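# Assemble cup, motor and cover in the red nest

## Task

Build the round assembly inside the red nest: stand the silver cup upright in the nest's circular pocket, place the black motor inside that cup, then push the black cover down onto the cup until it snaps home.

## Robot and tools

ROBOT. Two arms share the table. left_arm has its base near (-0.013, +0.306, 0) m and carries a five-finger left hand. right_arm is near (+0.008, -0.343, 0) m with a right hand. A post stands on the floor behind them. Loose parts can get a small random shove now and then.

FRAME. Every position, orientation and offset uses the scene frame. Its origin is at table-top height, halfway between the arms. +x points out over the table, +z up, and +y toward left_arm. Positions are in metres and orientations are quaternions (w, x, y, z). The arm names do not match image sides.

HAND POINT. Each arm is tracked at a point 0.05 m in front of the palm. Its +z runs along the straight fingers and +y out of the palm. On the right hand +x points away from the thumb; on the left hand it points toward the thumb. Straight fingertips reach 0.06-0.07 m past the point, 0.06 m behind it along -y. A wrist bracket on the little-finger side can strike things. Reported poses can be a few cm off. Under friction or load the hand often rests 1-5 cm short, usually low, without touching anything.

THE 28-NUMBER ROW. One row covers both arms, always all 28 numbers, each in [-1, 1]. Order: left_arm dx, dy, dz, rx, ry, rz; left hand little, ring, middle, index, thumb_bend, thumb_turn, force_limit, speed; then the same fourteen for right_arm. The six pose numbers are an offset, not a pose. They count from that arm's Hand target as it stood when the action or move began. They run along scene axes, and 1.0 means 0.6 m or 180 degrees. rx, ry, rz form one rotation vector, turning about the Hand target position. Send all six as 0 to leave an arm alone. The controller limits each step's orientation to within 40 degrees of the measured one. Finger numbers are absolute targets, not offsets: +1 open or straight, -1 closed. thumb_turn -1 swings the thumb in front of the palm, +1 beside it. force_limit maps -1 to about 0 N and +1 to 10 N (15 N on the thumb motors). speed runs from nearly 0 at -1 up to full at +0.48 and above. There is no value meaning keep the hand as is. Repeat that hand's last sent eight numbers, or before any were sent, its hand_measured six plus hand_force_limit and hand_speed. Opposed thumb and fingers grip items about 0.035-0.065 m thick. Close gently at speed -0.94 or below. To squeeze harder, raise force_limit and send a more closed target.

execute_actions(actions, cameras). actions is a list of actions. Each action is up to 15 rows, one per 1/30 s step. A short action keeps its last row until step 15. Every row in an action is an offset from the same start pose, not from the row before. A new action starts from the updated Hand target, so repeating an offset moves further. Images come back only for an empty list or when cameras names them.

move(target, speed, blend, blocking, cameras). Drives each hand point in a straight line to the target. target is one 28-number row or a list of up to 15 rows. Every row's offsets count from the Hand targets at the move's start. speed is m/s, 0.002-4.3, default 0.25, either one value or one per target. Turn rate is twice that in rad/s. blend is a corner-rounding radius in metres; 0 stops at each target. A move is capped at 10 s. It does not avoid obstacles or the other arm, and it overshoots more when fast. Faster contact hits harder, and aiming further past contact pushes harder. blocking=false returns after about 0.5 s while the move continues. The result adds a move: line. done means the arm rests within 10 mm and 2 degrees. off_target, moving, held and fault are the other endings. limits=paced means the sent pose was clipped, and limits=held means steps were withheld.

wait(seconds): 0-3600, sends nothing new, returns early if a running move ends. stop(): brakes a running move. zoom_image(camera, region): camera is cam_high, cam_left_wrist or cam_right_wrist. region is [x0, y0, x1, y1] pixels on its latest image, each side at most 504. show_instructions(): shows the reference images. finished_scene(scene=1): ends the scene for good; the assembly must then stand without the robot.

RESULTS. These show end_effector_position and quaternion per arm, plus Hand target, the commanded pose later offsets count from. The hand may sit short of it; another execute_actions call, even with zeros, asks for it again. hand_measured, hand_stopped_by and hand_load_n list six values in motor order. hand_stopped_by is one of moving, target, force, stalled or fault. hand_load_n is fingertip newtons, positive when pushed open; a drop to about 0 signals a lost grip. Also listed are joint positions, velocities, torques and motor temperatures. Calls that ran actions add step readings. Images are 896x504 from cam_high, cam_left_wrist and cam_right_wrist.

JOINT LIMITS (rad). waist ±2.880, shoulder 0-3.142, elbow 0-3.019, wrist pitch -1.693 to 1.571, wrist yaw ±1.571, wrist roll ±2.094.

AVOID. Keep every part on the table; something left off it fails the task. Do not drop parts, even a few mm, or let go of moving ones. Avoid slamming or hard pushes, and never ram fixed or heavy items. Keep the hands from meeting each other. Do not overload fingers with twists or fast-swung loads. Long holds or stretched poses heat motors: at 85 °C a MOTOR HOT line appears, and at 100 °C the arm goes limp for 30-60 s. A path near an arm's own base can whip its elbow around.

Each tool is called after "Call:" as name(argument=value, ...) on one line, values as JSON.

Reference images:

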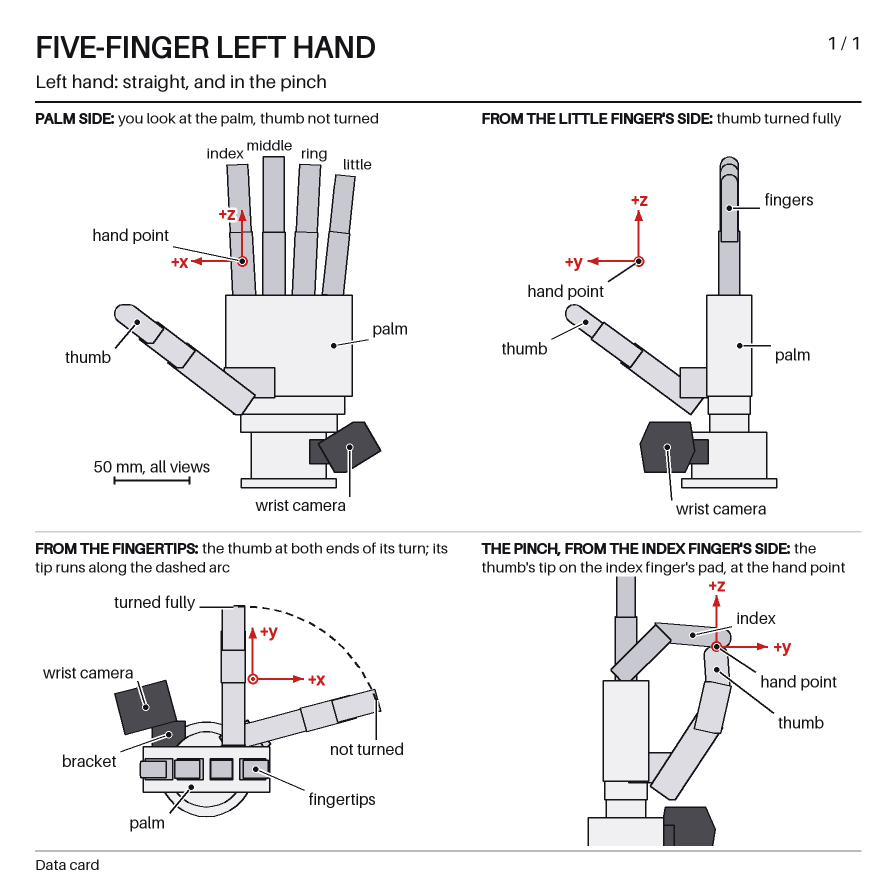

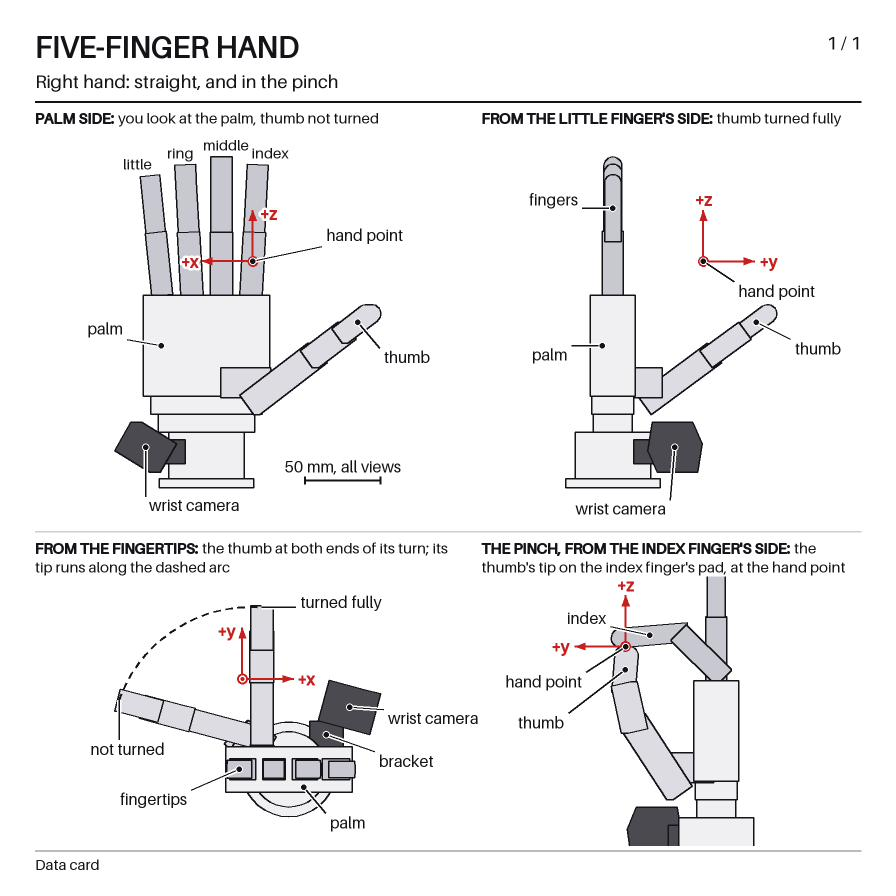

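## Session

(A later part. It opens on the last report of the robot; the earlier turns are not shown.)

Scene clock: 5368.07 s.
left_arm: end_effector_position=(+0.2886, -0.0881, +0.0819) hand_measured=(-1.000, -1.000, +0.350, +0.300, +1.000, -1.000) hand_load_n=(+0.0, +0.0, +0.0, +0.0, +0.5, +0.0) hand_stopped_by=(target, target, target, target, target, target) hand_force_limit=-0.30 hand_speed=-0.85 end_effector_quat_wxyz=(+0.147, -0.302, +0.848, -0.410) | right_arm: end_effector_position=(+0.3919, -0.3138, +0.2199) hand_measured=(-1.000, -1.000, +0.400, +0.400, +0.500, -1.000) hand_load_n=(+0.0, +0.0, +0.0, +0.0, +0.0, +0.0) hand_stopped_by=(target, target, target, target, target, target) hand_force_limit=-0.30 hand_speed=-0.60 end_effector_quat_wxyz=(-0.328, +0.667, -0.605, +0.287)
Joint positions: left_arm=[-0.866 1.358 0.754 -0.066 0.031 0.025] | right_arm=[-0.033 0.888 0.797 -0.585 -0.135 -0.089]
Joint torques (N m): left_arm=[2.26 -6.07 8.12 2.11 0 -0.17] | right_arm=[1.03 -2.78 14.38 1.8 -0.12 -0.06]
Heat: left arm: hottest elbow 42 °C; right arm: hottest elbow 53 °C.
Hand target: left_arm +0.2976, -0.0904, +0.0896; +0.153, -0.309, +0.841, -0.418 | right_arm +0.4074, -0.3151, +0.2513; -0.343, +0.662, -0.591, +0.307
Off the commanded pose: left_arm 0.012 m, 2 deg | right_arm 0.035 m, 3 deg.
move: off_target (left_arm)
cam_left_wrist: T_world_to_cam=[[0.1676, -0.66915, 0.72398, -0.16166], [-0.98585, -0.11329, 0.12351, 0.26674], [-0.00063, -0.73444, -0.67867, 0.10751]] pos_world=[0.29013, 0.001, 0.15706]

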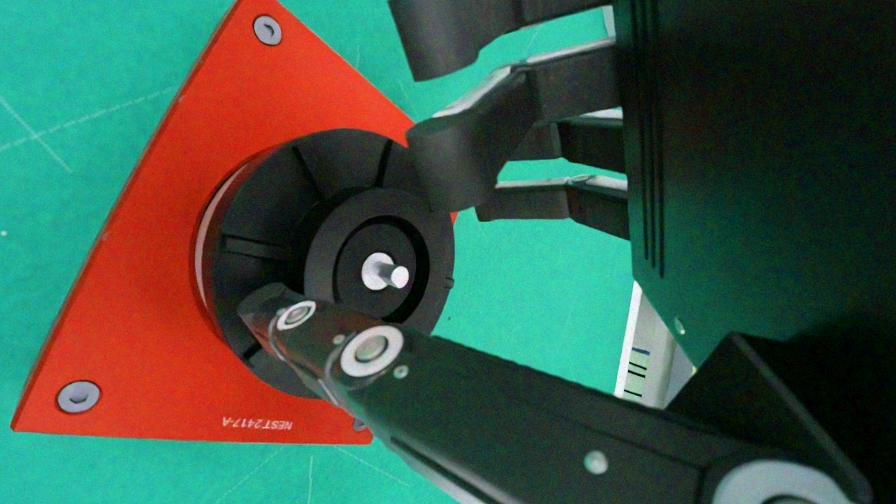

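Call:
move(target=[-0.008,-0.002,0.015,0,0,0,-1,-1,0.35,0.3,1,-1,-0.3,-0.85,0,0,0,0,0,0,-1,-1,0.4,0.4,0.5,-1,-0.3,-0.6], speed=0.03, cameras=["cam_left_wrist"])

Scene clock: 5374.67 s.
left_arm: end_effector_position=(+0.2873, -0.0860, +0.0828) hand_measured=(-1.000, -1.000, +0.350, +0.300, +1.000, -1.000) hand_load_n=(+0.0, +0.0, +0.0, +0.0, +0.0, +0.0) hand_stopped_by=(target, target, target, target, target, target) hand_force_limit=-0.30 hand_speed=-0.85 end_effector_quat_wxyz=(+0.150, -0.304, +0.849, -0.406) | right_arm: end_effector_position=(+0.3919, -0.3138, +0.2199) hand_measured=(-1.000, -1.000, +0.400, +0.400, +0.500, -1.000) hand_load_n=(+0.0, +0.0, +0.0, +0.0, +0.0, +0.0) hand_stopped_by=(target, target, target, target, target, target) hand_force_limit=-0.30 hand_speed=-0.60 end_effector_quat_wxyz=(-0.328, +0.667, -0.605, +0.287)
Joint positions: left_arm=[-0.87 1.351 0.754 -0.08 0.017 0.025] | right_arm=[-0.033 0.888 0.797 -0.585 -0.135 -0.089]
Joint torques (N m): left_arm=[1.14 -7.36 8.62 1.57 -0.09 -0.23] | right_arm=[1.08 -2.84 14.38 1.8 -0.12 -0.06]
Heat: left arm: hottest elbow 42 °C; right arm: hottest elbow 53 °C.
Hand target: left_arm +0.2928, -0.0916, +0.0986; +0.153, -0.309, +0.841, -0.418 | right_arm +0.4074, -0.3151, +0.2513; -0.343, +0.662, -0.591, +0.307
Off the commanded pose: left_arm 0.018 m, 2 deg | right_arm 0.035 m, 3 deg.
move: off_target (left_arm)
cam_left_wrist: T_world_to_cam=[[0.17003, -0.67552, 0.71747, -0.16154], [-0.98542, -0.12058, 0.12001, 0.26512], [0.00545, -0.72742, -0.68617, 0.10913]] pos_world=[0.28813, 0.00223, 0.15897]

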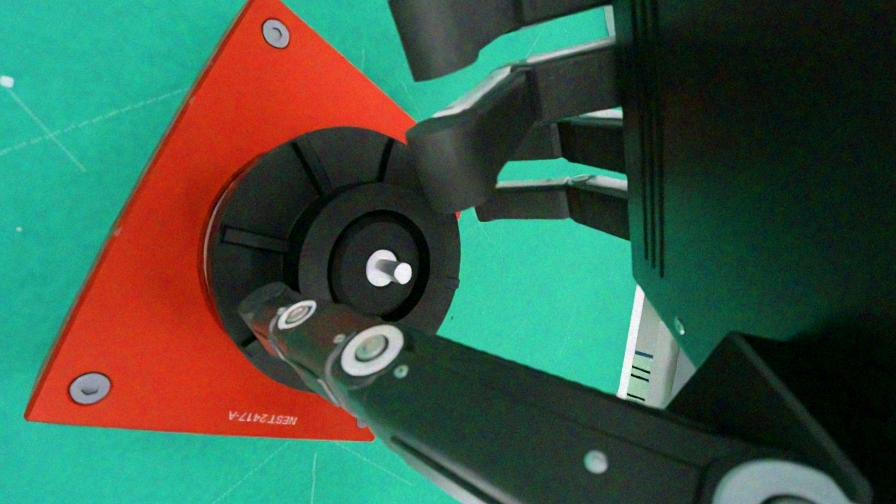

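Call:
zoom_image(camera="cam_left_wrist", region=[170, 100, 480, 400])

Call:
execute_actions(actions=[], cameras=["cam_high"])

Call:
zoom_image(camera="cam_high", region=[420, 175, 460, 215])

Scaled by 1.626 from the camera's image (finer frame: 1280x720).

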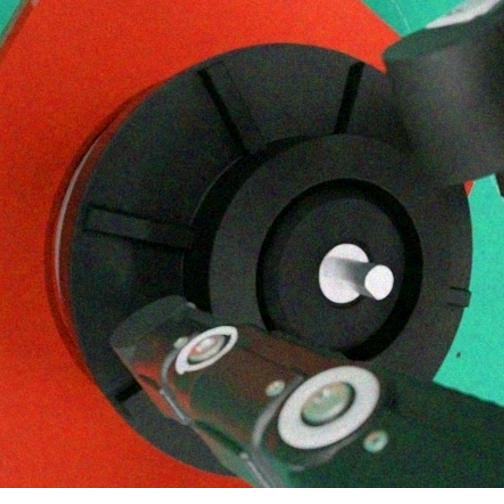

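Scene clock: 5382.00 s.
left_arm: end_effector_position=(+0.2873, -0.0860, +0.0828) hand_measured=(-1.000, -1.000, +0.350, +0.300, +1.000, -1.000) hand_load_n=(+0.0, +0.0, +0.0, +0.0, +0.0, +0.0) hand_stopped_by=(target, target, target, target, target, target) hand_force_limit=-0.30 hand_speed=-0.85 end_effector_quat_wxyz=(+0.150, -0.304, +0.849, -0.406) | right_arm: end_effector_position=(+0.3919, -0.3138, +0.2199) hand_measured=(-1.000, -1.000, +0.400, +0.400, +0.500, -1.000) hand_load_n=(+0.0, +0.0, +0.0, +0.0, +0.0, +0.0) hand_stopped_by=(target, target, target, target, target, target) hand_force_limit=-0.30 hand_speed=-0.60 end_effector_quat_wxyz=(-0.328, +0.667, -0.605, +0.287)
Joint positions: left_arm=[-0.87 1.351 0.754 -0.08 0.017 0.025] | right_arm=[-0.033 0.888 0.797 -0.585 -0.135 -0.089]
Joint velocities: within noise
Joint torques (N m): left_arm=[1.2 -6.83 8.7 1.63 -0.06 -0.23] | right_arm=[1.03 -2.78 14.39 1.8 -0.11 -0.06]
Motor temperatures (°C): left_arm=[28 30 42 29 31 27] | right_arm=[30 29 53 30 28 29]
Heat: left arm: hottest elbow 42 °C; right arm: hottest elbow 53 °C.
Hand target: left_arm +0.2928, -0.0916, +0.0986; +0.153, -0.309, +0.841, -0.418 | right_arm +0.4074, -0.3151, +0.2513; -0.343, +0.662, -0.591, +0.307
Off the commanded pose: left_arm 0.018 m, 2 deg | right_arm 0.035 m, 3 deg.
Images, in order (width x height): cam_high 896x504.

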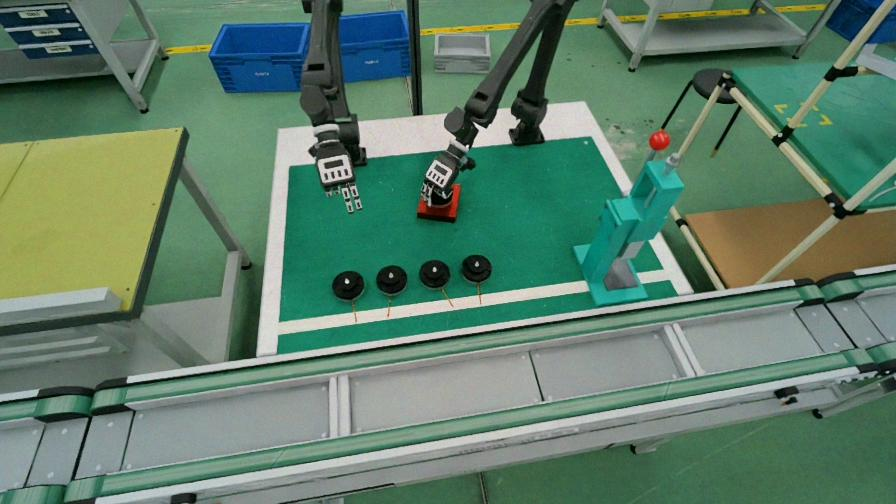

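Scaled by 12.600 from the camera's image (finer frame: 1280x720).

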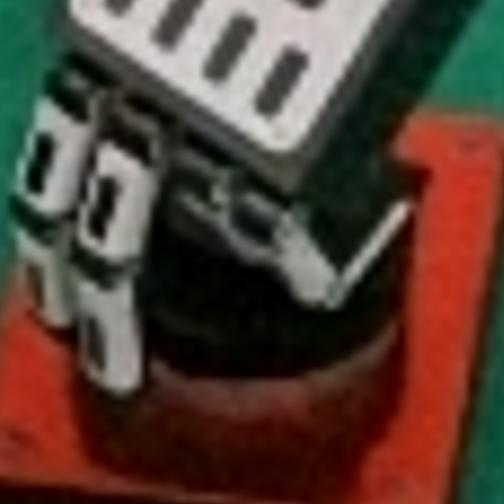

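Call:
execute_actions(actions=[], cameras=["cam_left_wrist"])

Call:
zoom_image(camera="cam_left_wrist", region=[290, 180, 440, 330])

Scene clock: 5402.40 s.
left_arm: end_effector_position=(+0.2873, -0.0860, +0.0828) hand_measured=(-1.000, -1.000, +0.350, +0.300, +1.000, -1.000) hand_load_n=(+0.0, +0.0, +0.0, +0.0, +0.0, +0.0) hand_stopped_by=(target, target, target, target, target, target) hand_force_limit=-0.30 hand_speed=-0.85 end_effector_quat_wxyz=(+0.150, -0.304, +0.849, -0.406) | right_arm: end_effector_position=(+0.3919, -0.3138, +0.2199) hand_measured=(-1.000, -1.000, +0.400, +0.400, +0.500, -1.000) hand_load_n=(+0.0, +0.0, +0.0, +0.0, +0.0, +0.0) hand_stopped_by=(target, target, target, target, target, target) hand_force_limit=-0.30 hand_speed=-0.60 end_effector_quat_wxyz=(-0.328, +0.667, -0.605, +0.287)
Joint positions: left_arm=[-0.87 1.351 0.754 -0.08 0.017 0.025] | right_arm=[-0.033 0.888 0.797 -0.585 -0.135 -0.089]
Joint velocities: within noise
Joint torques (N m): left_arm=[1.2 -7.36 8.62 1.62 -0.07 -0.25] | right_arm=[1.08 -2.84 14.37 1.8 -0.11 -0.06]
Motor temperatures (°C): left_arm=[28 30 42 29 31 27] | right_arm=[30 29 53 30 28 29]
Heat: left arm: hottest elbow 42 °C; right arm: hottest elbow 53 °C.
Hand target: left_arm +0.2928, -0.0916, +0.0986; +0.153, -0.309, +0.841, -0.418 | right_arm +0.4074, -0.3151, +0.2513; -0.343, +0.662, -0.591, +0.307
Off the commanded pose: left_arm 0.018 m, 2 deg | right_arm 0.035 m, 3 deg.
camera_calibration:
cam_left_wrist: T_world_to_cam=[[0.17003, -0.67552, 0.71747, -0.16154], [-0.98542, -0.12058, 0.12001, 0.26512], [0.00545, -0.72742, -0.68617, 0.10913]] pos_world=[0.28813, 0.00223, 0.15897]
Images, in order (width x height): cam_left_wrist 896x504.

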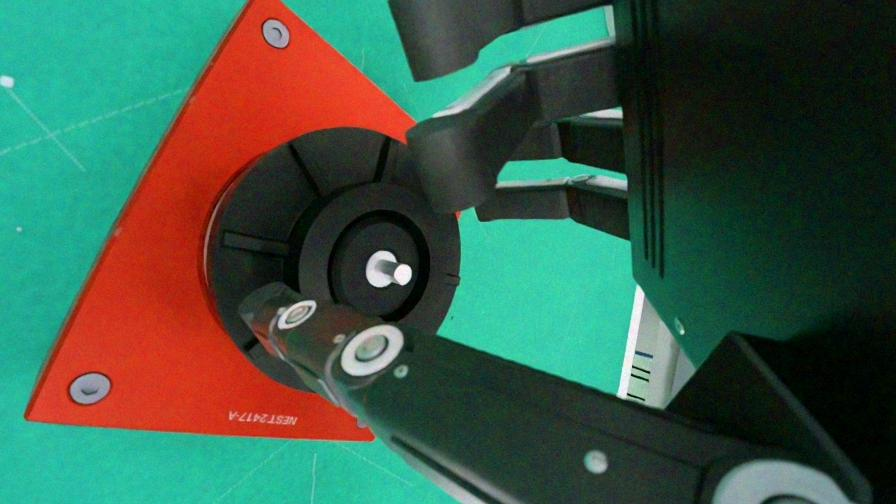

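Scaled by 3.360 from the camera's image (finer frame: 1280x720).

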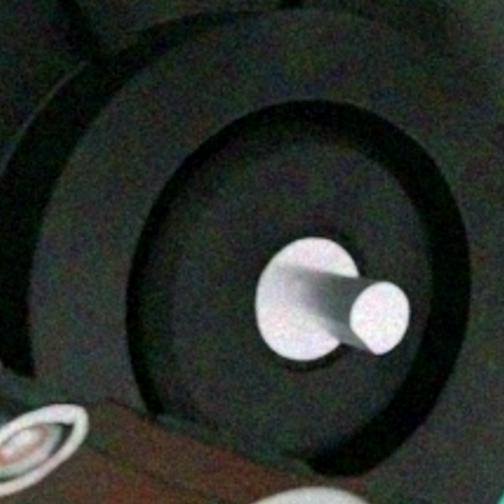

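Call:
execute_actions(actions=[], cameras=["cam_right_wrist"])

Call:
zoom_image(camera="cam_right_wrist", region=[530, 0, 670, 110])

Call:
zoom_image(camera="cam_right_wrist", region=[440, 220, 530, 310])

Scene clock: 5420.93 s.
left_arm: end_effector_position=(+0.2873, -0.0860, +0.0828) hand_measured=(-1.000, -1.000, +0.350, +0.300, +1.000, -1.000) hand_load_n=(+0.0, +0.5, +0.0, +0.0, +0.0, +0.0) hand_stopped_by=(target, target, target, target, target, target) hand_force_limit=-0.30 hand_speed=-0.85 end_effector_quat_wxyz=(+0.150, -0.304, +0.849, -0.406) | right_arm: end_effector_position=(+0.3919, -0.3138, +0.2199) hand_measured=(-1.000, -1.000, +0.400, +0.400, +0.500, -1.000) hand_load_n=(+0.0, +0.0, +0.0, +0.0, +0.0, +0.0) hand_stopped_by=(target, target, target, target, target, target) hand_force_limit=-0.30 hand_speed=-0.60 end_effector_quat_wxyz=(-0.328, +0.667, -0.605, +0.287)
Joint positions: left_arm=[-0.87 1.351 0.754 -0.08 0.017 0.025] | right_arm=[-0.033 0.888 0.797 -0.585 -0.135 -0.089]
Joint velocities: within noise
Joint torques (N m): left_arm=[1.26 -7.06 8.59 1.61 -0.1 -0.21] | right_arm=[1.08 -2.78 14.38 1.78 -0.12 -0.06]
Motor temperatures (°C): left_arm=[28 30 43 29 31 27] | right_arm=[30 29 53 30 28 29]
Heat: left arm: hottest elbow 43 °C; right arm: hottest elbow 53 °C.
Hand target: left_arm +0.2928, -0.0916, +0.0986; +0.153, -0.309, +0.841, -0.418 | right_arm +0.4074, -0.3151, +0.2513; -0.343, +0.662, -0.591, +0.307
Off the commanded pose: left_arm 0.018 m, 2 deg | right_arm 0.035 m, 3 deg.
camera_calibration:
cam_right_wrist: T_world_to_cam=[[-0.52988, -0.33457, -0.77928, 0.2776], [-0.64343, 0.7572, 0.11241, 0.46891], [0.55247, 0.56098, -0.61651, 0.20826]] pos_world=[0.33375, -0.37901, 0.29201]
Images, in order (width x height): cam_right_wrist 896x504.

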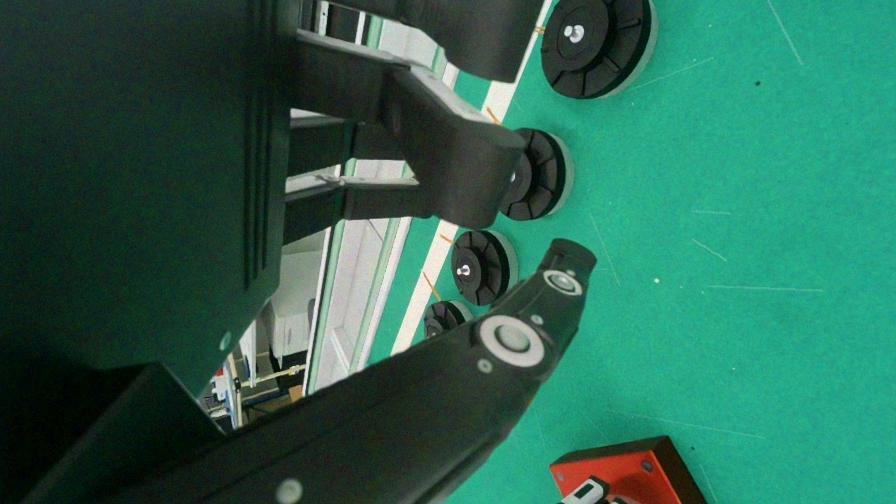

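Scaled by 3.600 from the camera's image (finer frame: 1280x720).

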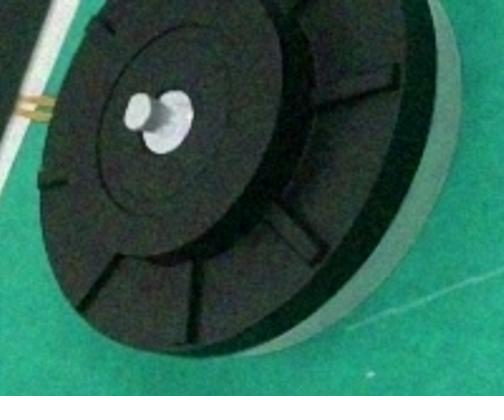

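Scaled by 5.600 from the camera's image (finer frame: 1280x720).

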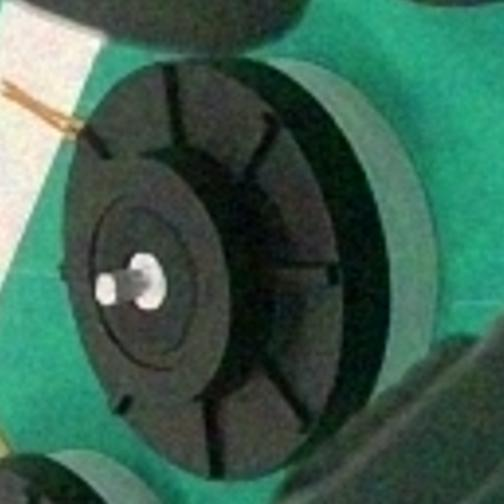

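Call:
move(target=[0.0,0,0.03,0,0,0,-1,-1,0.35,0.3,1,-1,-0.3,-0.85,0,0,0,0,0,0,-1,-1,0.4,0.4,0.5,-1,-0.3,-0.6], speed=0.04, cameras=["cam_left_wrist", "cam_high"])

Call:
zoom_image(camera="cam_left_wrist", region=[170, 100, 480, 400])

Call:
zoom_image(camera="cam_high", region=[420, 175, 460, 215])

Scene clock: 5436.47 s.
left_arm: end_effector_position=(+0.2801, -0.0778, +0.0883) hand_measured=(-1.000, -1.000, +0.350, +0.300, +1.000, -1.000) hand_load_n=(+0.0, +0.0, +0.0, +0.0, +0.0, +0.0) hand_stopped_by=(target, target, target, target, target, target) hand_force_limit=-0.30 hand_speed=-0.85 end_effector_quat_wxyz=(+0.146, -0.306, +0.854, -0.395) | right_arm: end_effector_position=(+0.3919, -0.3138, +0.2199) hand_measured=(-1.000, -1.000, +0.400, +0.400, +0.500, -1.000) hand_load_n=(+0.0, +0.0, +0.0, +0.0, +0.0, +0.0) hand_stopped_by=(target, target, target, target, target, target) hand_force_limit=-0.30 hand_speed=-0.60 end_effector_quat_wxyz=(-0.328, +0.667, -0.605, +0.287)
Joint positions: left_arm=[-0.87 1.318 0.754 -0.136 0.017 0.025] | right_arm=[-0.033 0.888 0.797 -0.585 -0.135 -0.089]
Joint torques (N m): left_arm=[1.03 -6.48 10.55 1.59 -0.06 -0.22] | right_arm=[1.03 -2.78 14.39 1.8 -0.12 -0.07]
Heat: left arm: hottest elbow 43 °C; right arm: hottest elbow 53 °C.
Hand target: left_arm +0.2928, -0.0916, +0.1166; +0.153, -0.309, +0.841, -0.418 | right_arm +0.4074, -0.3151, +0.2513; -0.343, +0.662, -0.591, +0.307
Off the commanded pose: left_arm 0.034 m, 3 deg | right_arm 0.035 m, 3 deg.
move: off_target (left_arm)
cam_left_wrist: T_world_to_cam=[[0.18155, -0.68868, 0.70197, -0.16155], [-0.98336, -0.12295, 0.13371, 0.25633], [-0.00578, -0.71457, -0.69954, 0.12425]] pos_world=[0.28212, 0.00904, 0.16605]
Images, in order (width x height): cam_high 896x504, cam_left_wrist 896x504.

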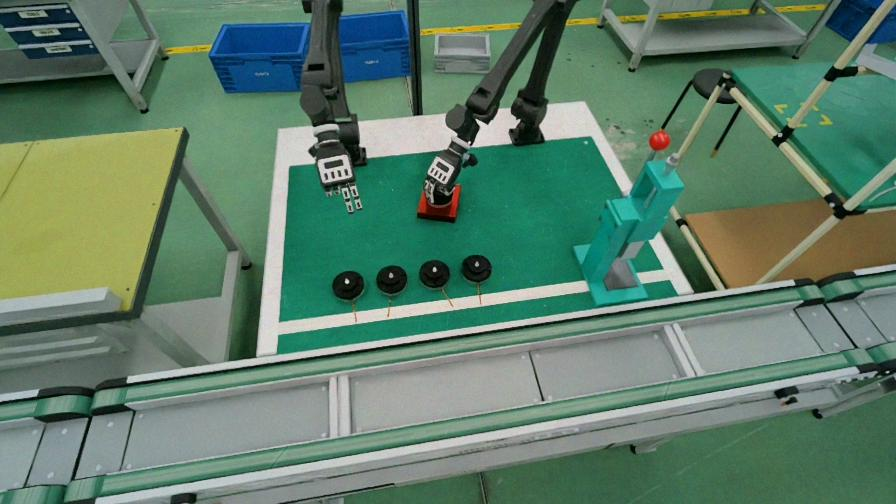

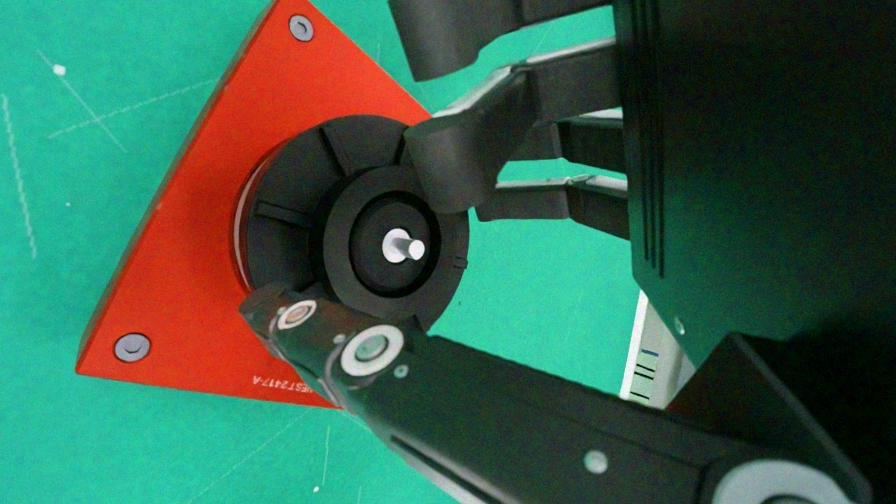

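Scaled by 1.626 from the camera's image (finer frame: 1280x720).

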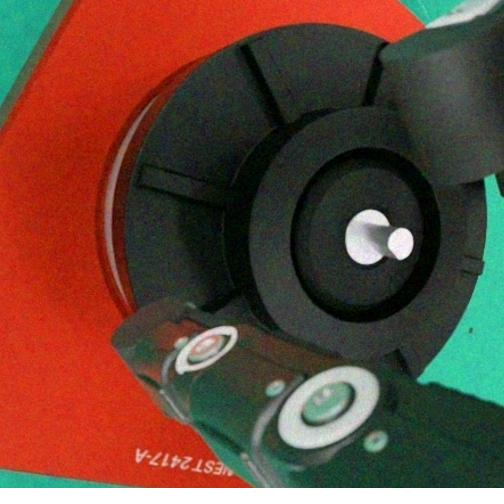

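Scaled by 12.600 from the camera's image (finer frame: 1280x720).

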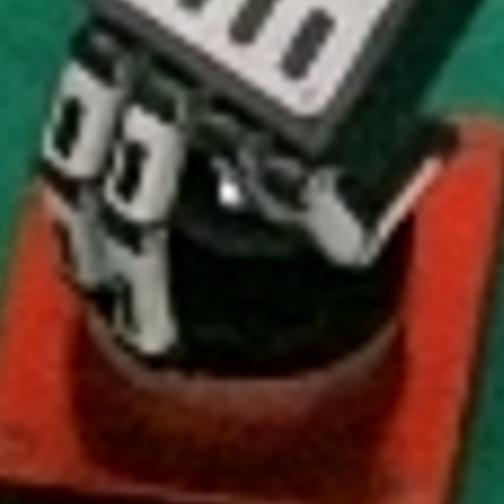

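Call:
zoom_image(camera="cam_left_wrist", region=[320, 170, 460, 310])

Call:
zoom_image(camera="cam_left_wrist", region=[220, 180, 320, 280])

Scaled by 3.600 from the camera's image (finer frame: 1280x720).

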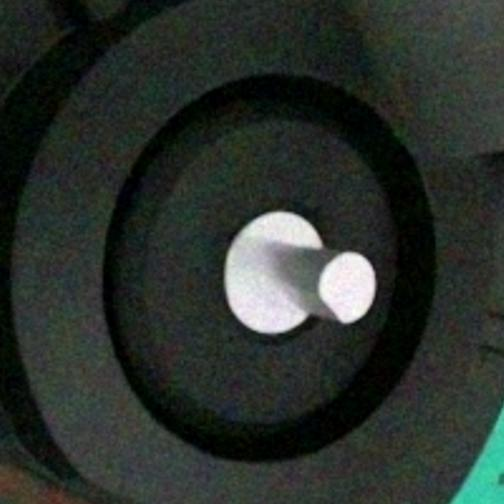

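Scaled by 5.040 from the camera's image (finer frame: 1280x720).

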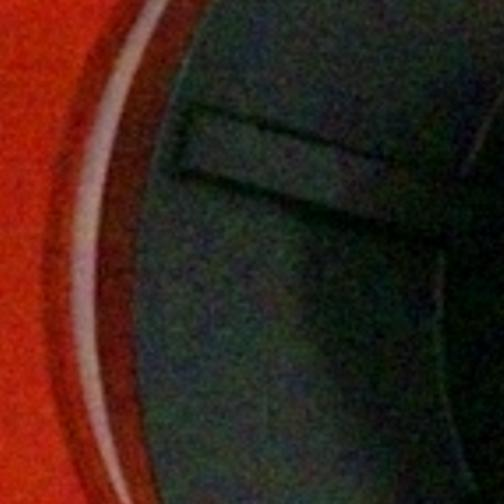

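Call:
execute_actions(actions=[], cameras=["cam_right_wrist"])

Call:
zoom_image(camera="cam_right_wrist", region=[540, 0, 620, 80])

Call:
zoom_image(camera="cam_right_wrist", region=[450, 245, 490, 295])

Scene clock: 5461.13 s.
left_arm: end_effector_position=(+0.2801, -0.0778, +0.0883) hand_measured=(-1.000, -1.000, +0.350, +0.300, +1.000, -1.000) hand_load_n=(+0.0, +0.5, +0.0, +0.0, +0.0, +0.0) hand_stopped_by=(target, target, target, target, target, target) hand_force_limit=-0.30 hand_speed=-0.85 end_effector_quat_wxyz=(+0.146, -0.306, +0.854, -0.395) | right_arm: end_effector_position=(+0.3919, -0.3138, +0.2199) hand_measured=(-1.000, -1.000, +0.400, +0.400, +0.500, -1.000) hand_load_n=(+0.0, +0.0, +0.0, +0.0, +0.0, +0.0) hand_stopped_by=(target, target, target, target, target, target) hand_force_limit=-0.30 hand_speed=-0.60 end_effector_quat_wxyz=(-0.328, +0.667, -0.605, +0.287)
Joint positions: left_arm=[-0.87 1.318 0.754 -0.136 0.017 0.025] | right_arm=[-0.033 0.888 0.797 -0.585 -0.135 -0.089]
Joint velocities: within noise
Joint torques (N m): left_arm=[1.2 -6.59 10.63 1.58 -0.07 -0.21] | right_arm=[1.03 -2.78 14.38 1.8 -0.12 -0.06]
Motor temperatures (°C): left_arm=[28 31 44 29 31 27] | right_arm=[30 29 53 30 28 29]
Heat: left arm: hottest elbow 44 °C; right arm: hottest elbow 53 °C.
Hand target: left_arm +0.2928, -0.0916, +0.1166; +0.153, -0.309, +0.841, -0.418 | right_arm +0.4074, -0.3151, +0.2513; -0.343, +0.662, -0.591, +0.307
Off the commanded pose: left_arm 0.034 m, 3 deg | right_arm 0.035 m, 3 deg.
camera_calibration:
cam_right_wrist: T_world_to_cam=[[-0.52988, -0.33457, -0.77928, 0.2776], [-0.64343, 0.7572, 0.11241, 0.46891], [0.55247, 0.56098, -0.61651, 0.20826]] pos_world=[0.33375, -0.37901, 0.29201]
Images, in order (width x height): cam_right_wrist 896x504.

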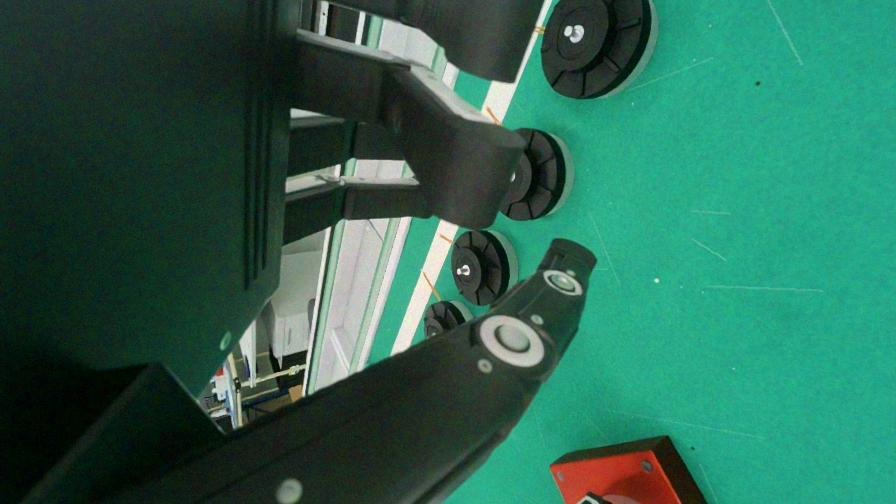

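Scaled by 6.300 from the camera's image (finer frame: 1280x720).

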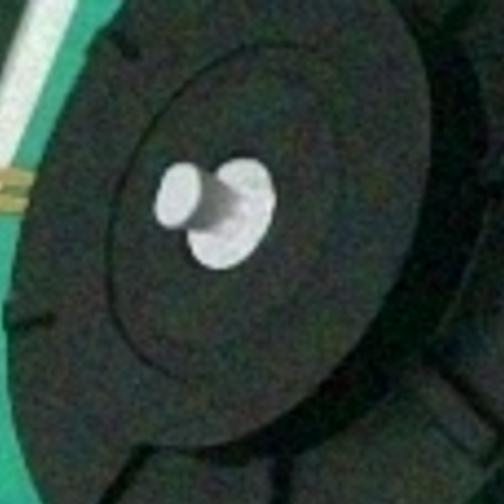

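Scaled by 10.080 from the camera's image (finer frame: 1280x720).

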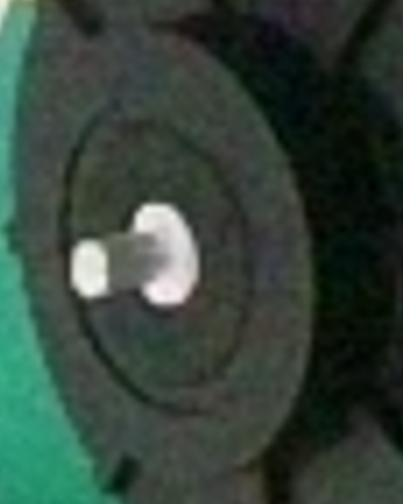

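Call:
move(target=[-0.004,-0.0192,-0.004,0,0,0,-1,-1,0.35,0.3,1,-1,-0.3,-0.85,0,0,0,0,0,0,-1,-1,0.4,0.4,0.5,-1,-0.3,-0.6], speed=0.03, cameras=["cam_left_wrist", "cam_high"])

Scene clock: 5530.73 s.
left_arm: end_effector_position=(+0.2783, -0.0844, +0.0921) hand_measured=(-1.000, -1.000, +0.350, +0.300, +1.000, -1.000) hand_load_n=(+0.0, +0.0, +0.0, +0.0, +0.0, +0.0) hand_stopped_by=(target, target, target, target, target, target) hand_force_limit=-0.30 hand_speed=-0.85 end_effector_quat_wxyz=(+0.148, -0.305, +0.852, -0.399) | right_arm: end_effector_position=(+0.3919, -0.3138, +0.2199) hand_measured=(-1.000, -1.000, +0.400, +0.400, +0.500, -1.000) hand_load_n=(+0.5, +0.0, +0.0, +0.0, +0.5, +0.0) hand_stopped_by=(target, target, target, target, target, target) hand_force_limit=-0.30 hand_speed=-0.60 end_effector_quat_wxyz=(-0.328, +0.667, -0.605, +0.287)
Joint positions: left_arm=[-0.886 1.32 0.763 -0.136 0.005 0.015] | right_arm=[-0.033 0.888 0.797 -0.585 -0.135 -0.089]
Joint torques (N m): left_arm=[0.73 -5.42 10.91 1.94 -0.09 -0.27] | right_arm=[1.08 -2.73 14.37 1.8 -0.12 -0.06]
Heat: left arm: hottest elbow 46 °C; right arm: hottest elbow 54 °C.
Hand target: left_arm +0.2904, -0.1031, +0.1142; +0.153, -0.309, +0.841, -0.418 | right_arm +0.4074, -0.3151, +0.2513; -0.343, +0.662, -0.591, +0.307
Off the commanded pose: left_arm 0.031 m, 3 deg | right_arm 0.035 m, 3 deg.
move: off_target (left_arm)
cam_left_wrist: T_world_to_cam=[[0.17891, -0.68429, 0.70692, -0.16779], [-0.98386, -0.12316, 0.12978, 0.25378], [-0.00175, -0.71874, -0.69528, 0.12035]] pos_world=[0.27992, 0.00294, 0.16935]
Images, in order (width x height): cam_high 896x504, cam_left_wrist 896x504.

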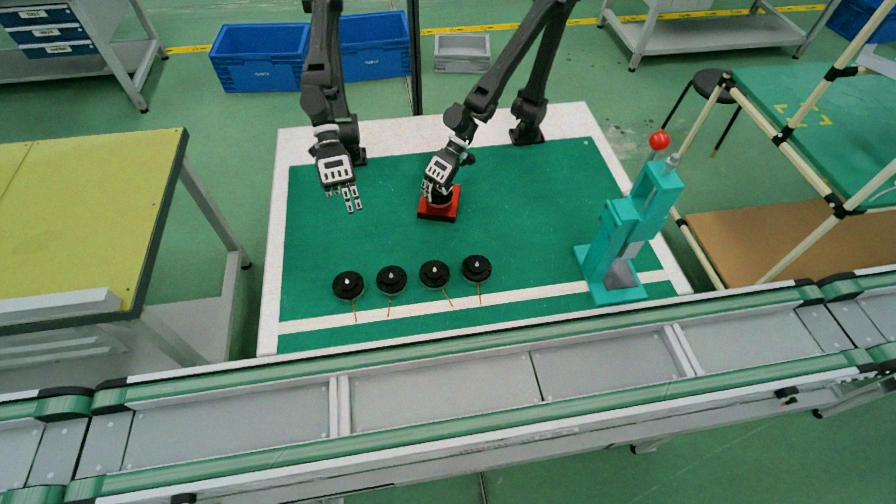

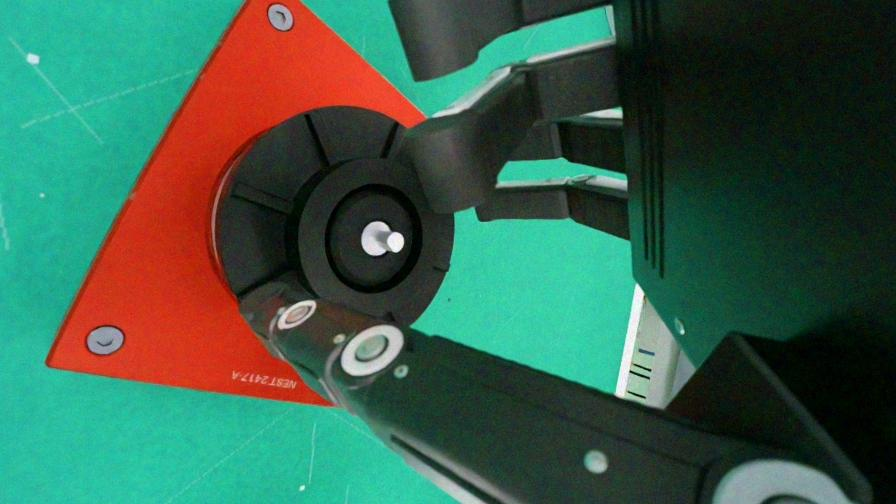

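Call:
move(target=[0.0035,-0.0047,-0.015,0,0,0,-1,-1,0.35,0.3,1,-1,-0.3,-0.85,0,0,0,0,0,0,-1,-1,0.4,0.4,0.5,-1,-0.3,-0.6], speed=0.03, cameras=["cam_left_wrist", "cam_high"])

Scene clock: 5553.10 s.
left_arm: end_effector_position=(+0.2776, -0.0837, +0.0807) hand_measured=(-1.000, -1.000, +0.350, +0.300, +1.000, -1.000) hand_load_n=(+0.0, +0.0, +0.0, +0.0, +0.0, +0.0) hand_stopped_by=(target, target, target, target, target, target) hand_force_limit=-0.30 hand_speed=-0.85 end_effector_quat_wxyz=(+0.143, -0.308, +0.857, -0.388) | right_arm: end_effector_position=(+0.3919, -0.3138, +0.2199) hand_measured=(-1.000, -1.000, +0.400, +0.400, +0.500, -1.000) hand_load_n=(+0.0, +0.0, +0.0, +0.0, +0.0, +0.0) hand_stopped_by=(target, target, target, target, target, target) hand_force_limit=-0.30 hand_speed=-0.60 end_effector_quat_wxyz=(-0.328, +0.667, -0.605, +0.287)
Joint positions: left_arm=[-0.886 1.344 0.763 -0.136 0.005 0.013] | right_arm=[-0.033 0.888 0.797 -0.585 -0.135 -0.089]
Joint torques (N m): left_arm=[0.67 -5.6 10.52 2.88 -0.1 -0.27] | right_arm=[1.08 -2.78 14.38 1.81 -0.11 -0.06]
Motor temperatures (°C): left_arm=[28 31 49 29 31 27] | right_arm=[30 29 54 30 28 29]
Heat: left arm: hottest elbow 49 °C; right arm: hottest elbow 54 °C.
Hand target: left_arm +0.2925, -0.1059, +0.1052; +0.153, -0.309, +0.841, -0.418 | right_arm +0.4074, -0.3151, +0.2513; -0.343, +0.662, -0.591, +0.307
Off the commanded pose: left_arm 0.036 m, 4 deg | right_arm 0.035 m, 3 deg.
move: off_target (left_arm)
cam_left_wrist: T_world_to_cam=[[0.19133, -0.69665, 0.69143, -0.16238], [-0.98144, -0.12654, 0.14409, 0.2525], [-0.01289, -0.70617, -0.70793, 0.11814]] pos_world=[0.2804, 0.00226, 0.15953]
Images, in order (width x height): cam_high 896x504, cam_left_wrist 896x504.

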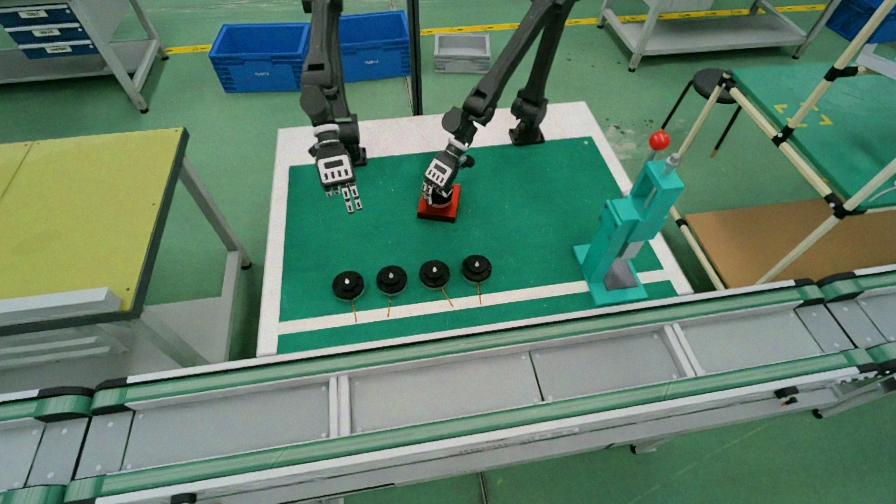

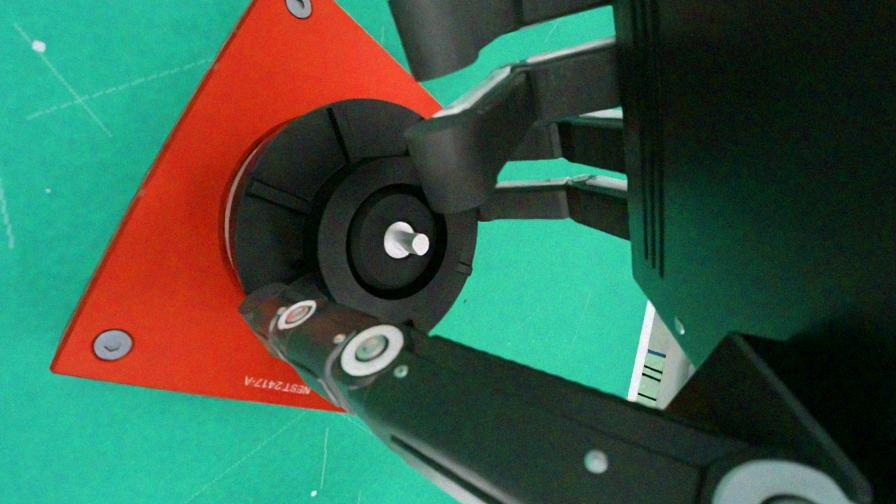

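Call:
move(target=[0.01,-0.0134,0.005,0,0,0,-1,-1,0.35,0.3,1,-1,-0.3,-0.85,0,0,0,0,0,0,-1,-1,0.4,0.4,0.5,-1,-0.3,-0.6], speed=0.03, cameras=["cam_left_wrist"])

Scene clock: 5563.33 s.
left_arm: end_effector_position=(+0.2841, -0.0909, +0.0839) hand_measured=(-1.000, -1.000, +0.350, +0.300, +1.000, -1.000) hand_load_n=(+0.0, +0.0, +0.0, +0.0, +0.0, +0.0) hand_stopped_by=(target, target, target, target, target, target) hand_force_limit=-0.30 hand_speed=-0.85 end_effector_quat_wxyz=(+0.145, -0.308, +0.855, -0.391) | right_arm: end_effector_position=(+0.3919, -0.3138, +0.2199) hand_measured=(-1.000, -1.000, +0.400, +0.400, +0.500, -1.000) hand_load_n=(+0.0, +0.0, +0.0, +0.0, +0.0, +0.0) hand_stopped_by=(target, target, target, target, target, target) hand_force_limit=-0.30 hand_speed=-0.60 end_effector_quat_wxyz=(-0.328, +0.667, -0.605, +0.287)
Joint positions: left_arm=[-0.886 1.363 0.788 -0.136 0.003 0.013] | right_arm=[-0.033 0.888 0.797 -0.585 -0.135 -0.089]
Joint torques (N m): left_arm=[0.32 -5.66 10.84 2.62 -0.09 -0.26] | right_arm=[1.08 -2.78 14.37 1.8 -0.11 -0.06]
Heat: left arm: hottest elbow 49 °C; right arm: hottest elbow 54 °C.
Hand target: left_arm +0.2985, -0.1139, +0.1082; +0.153, -0.309, +0.841, -0.418 | right_arm +0.4074, -0.3151, +0.2513; -0.343, +0.662, -0.591, +0.307
Off the commanded pose: left_arm 0.036 m, 4 deg | right_arm 0.035 m, 3 deg.
move: off_target (left_arm)
cam_left_wrist: T_world_to_cam=[[0.18888, -0.69364, 0.69512, -0.17018], [-0.98196, -0.12717, 0.13992, 0.25803], [-0.00866, -0.70901, -0.70515, 0.11366]] pos_world=[0.28651, -0.00464, 0.16234]

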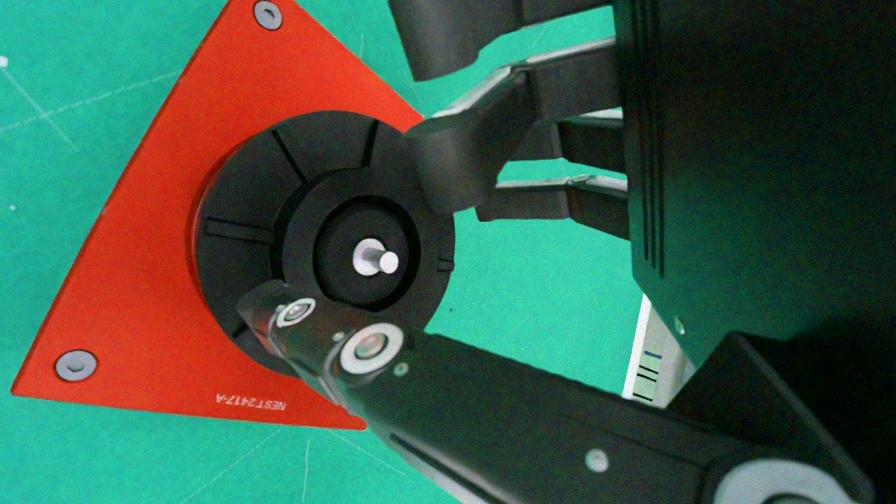

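Call:
zoom_image(camera="cam_left_wrist", region=[170, 100, 480, 400])

Call:
zoom_image(camera="cam_left_wrist", region=[290, 180, 440, 330])

Call:
execute_actions(actions=[], cameras=["cam_high"])

Call:
zoom_image(camera="cam_high", region=[420, 175, 460, 215])

Scaled by 1.626 from the camera's image (finer frame: 1280x720).

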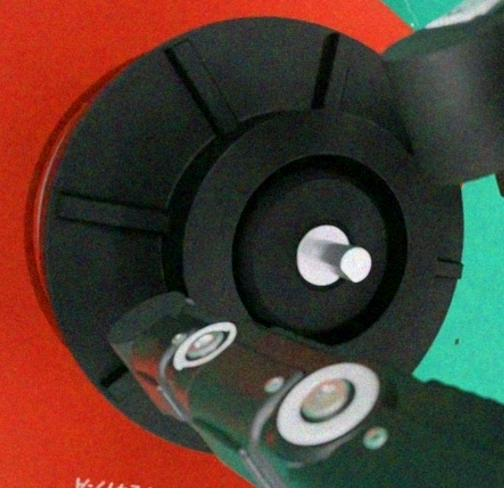

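Scaled by 3.360 from the camera's image (finer frame: 1280x720).

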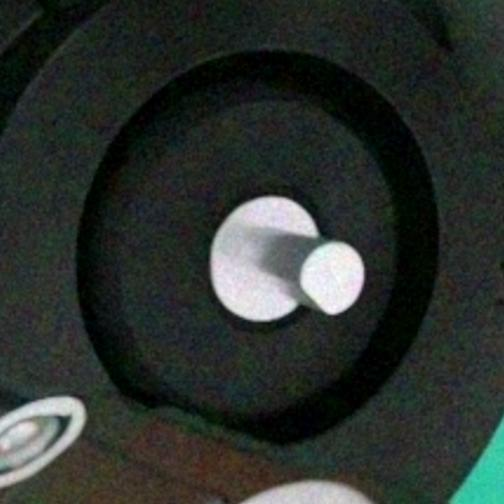

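Scene clock: 5575.83 s.
left_arm: end_effector_position=(+0.2841, -0.0909, +0.0839) hand_measured=(-1.000, -1.000, +0.350, +0.300, +1.000, -1.000) hand_load_n=(+0.0, +0.0, +0.0, +0.0, +0.0, +0.0) hand_stopped_by=(target, target, target, target, target, target) hand_force_limit=-0.30 hand_speed=-0.85 end_effector_quat_wxyz=(+0.145, -0.308, +0.855, -0.391) | right_arm: end_effector_position=(+0.3919, -0.3138, +0.2199) hand_measured=(-1.000, -1.000, +0.400, +0.400, +0.500, -1.000) hand_load_n=(+0.5, +0.0, +0.0, +0.0, +0.0, +0.0) hand_stopped_by=(target, target, target, target, target, target) hand_force_limit=-0.30 hand_speed=-0.60 end_effector_quat_wxyz=(-0.328, +0.667, -0.605, +0.287)
Joint positions: left_arm=[-0.886 1.363 0.788 -0.136 0.003 0.013] | right_arm=[-0.033 0.888 0.797 -0.585 -0.135 -0.089]
Joint velocities: within noise
Joint torques (N m): left_arm=[0.56 -5.66 10.82 2.52 -0.1 -0.27] | right_arm=[1.03 -2.73 14.38 1.8 -0.11 -0.06]
Motor temperatures (°C): left_arm=[28 31 48 29 31 27] | right_arm=[30 29 54 30 28 29]
Heat: left arm: hottest elbow 48 °C; right arm: hottest elbow 54 °C.
Hand target: left_arm +0.2985, -0.1139, +0.1082; +0.153, -0.309, +0.841, -0.418 | right_arm +0.4074, -0.3151, +0.2513; -0.343, +0.662, -0.591, +0.307
Off the commanded pose: left_arm 0.036 m, 4 deg | right_arm 0.035 m, 3 deg.
Images, in order (width x height): cam_high 896x504.

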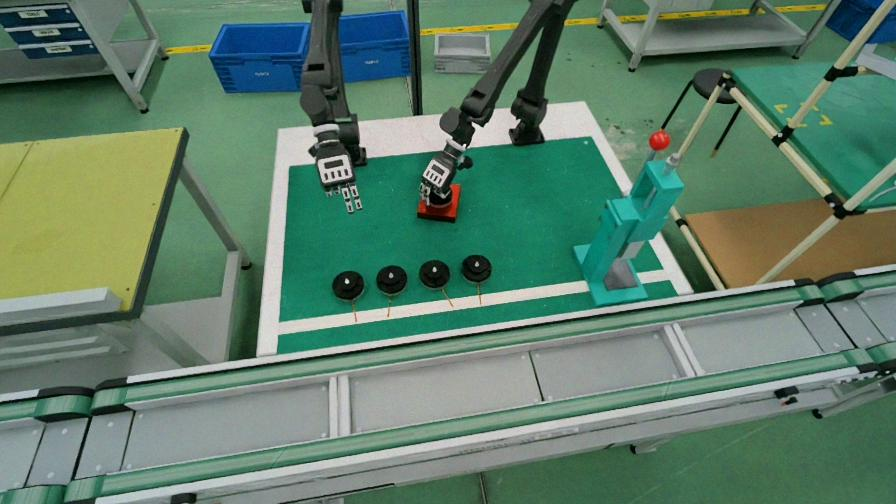

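Scaled by 12.600 from the camera's image (finer frame: 1280x720).

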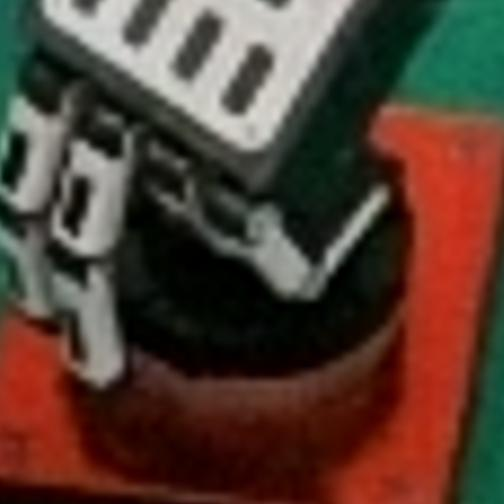

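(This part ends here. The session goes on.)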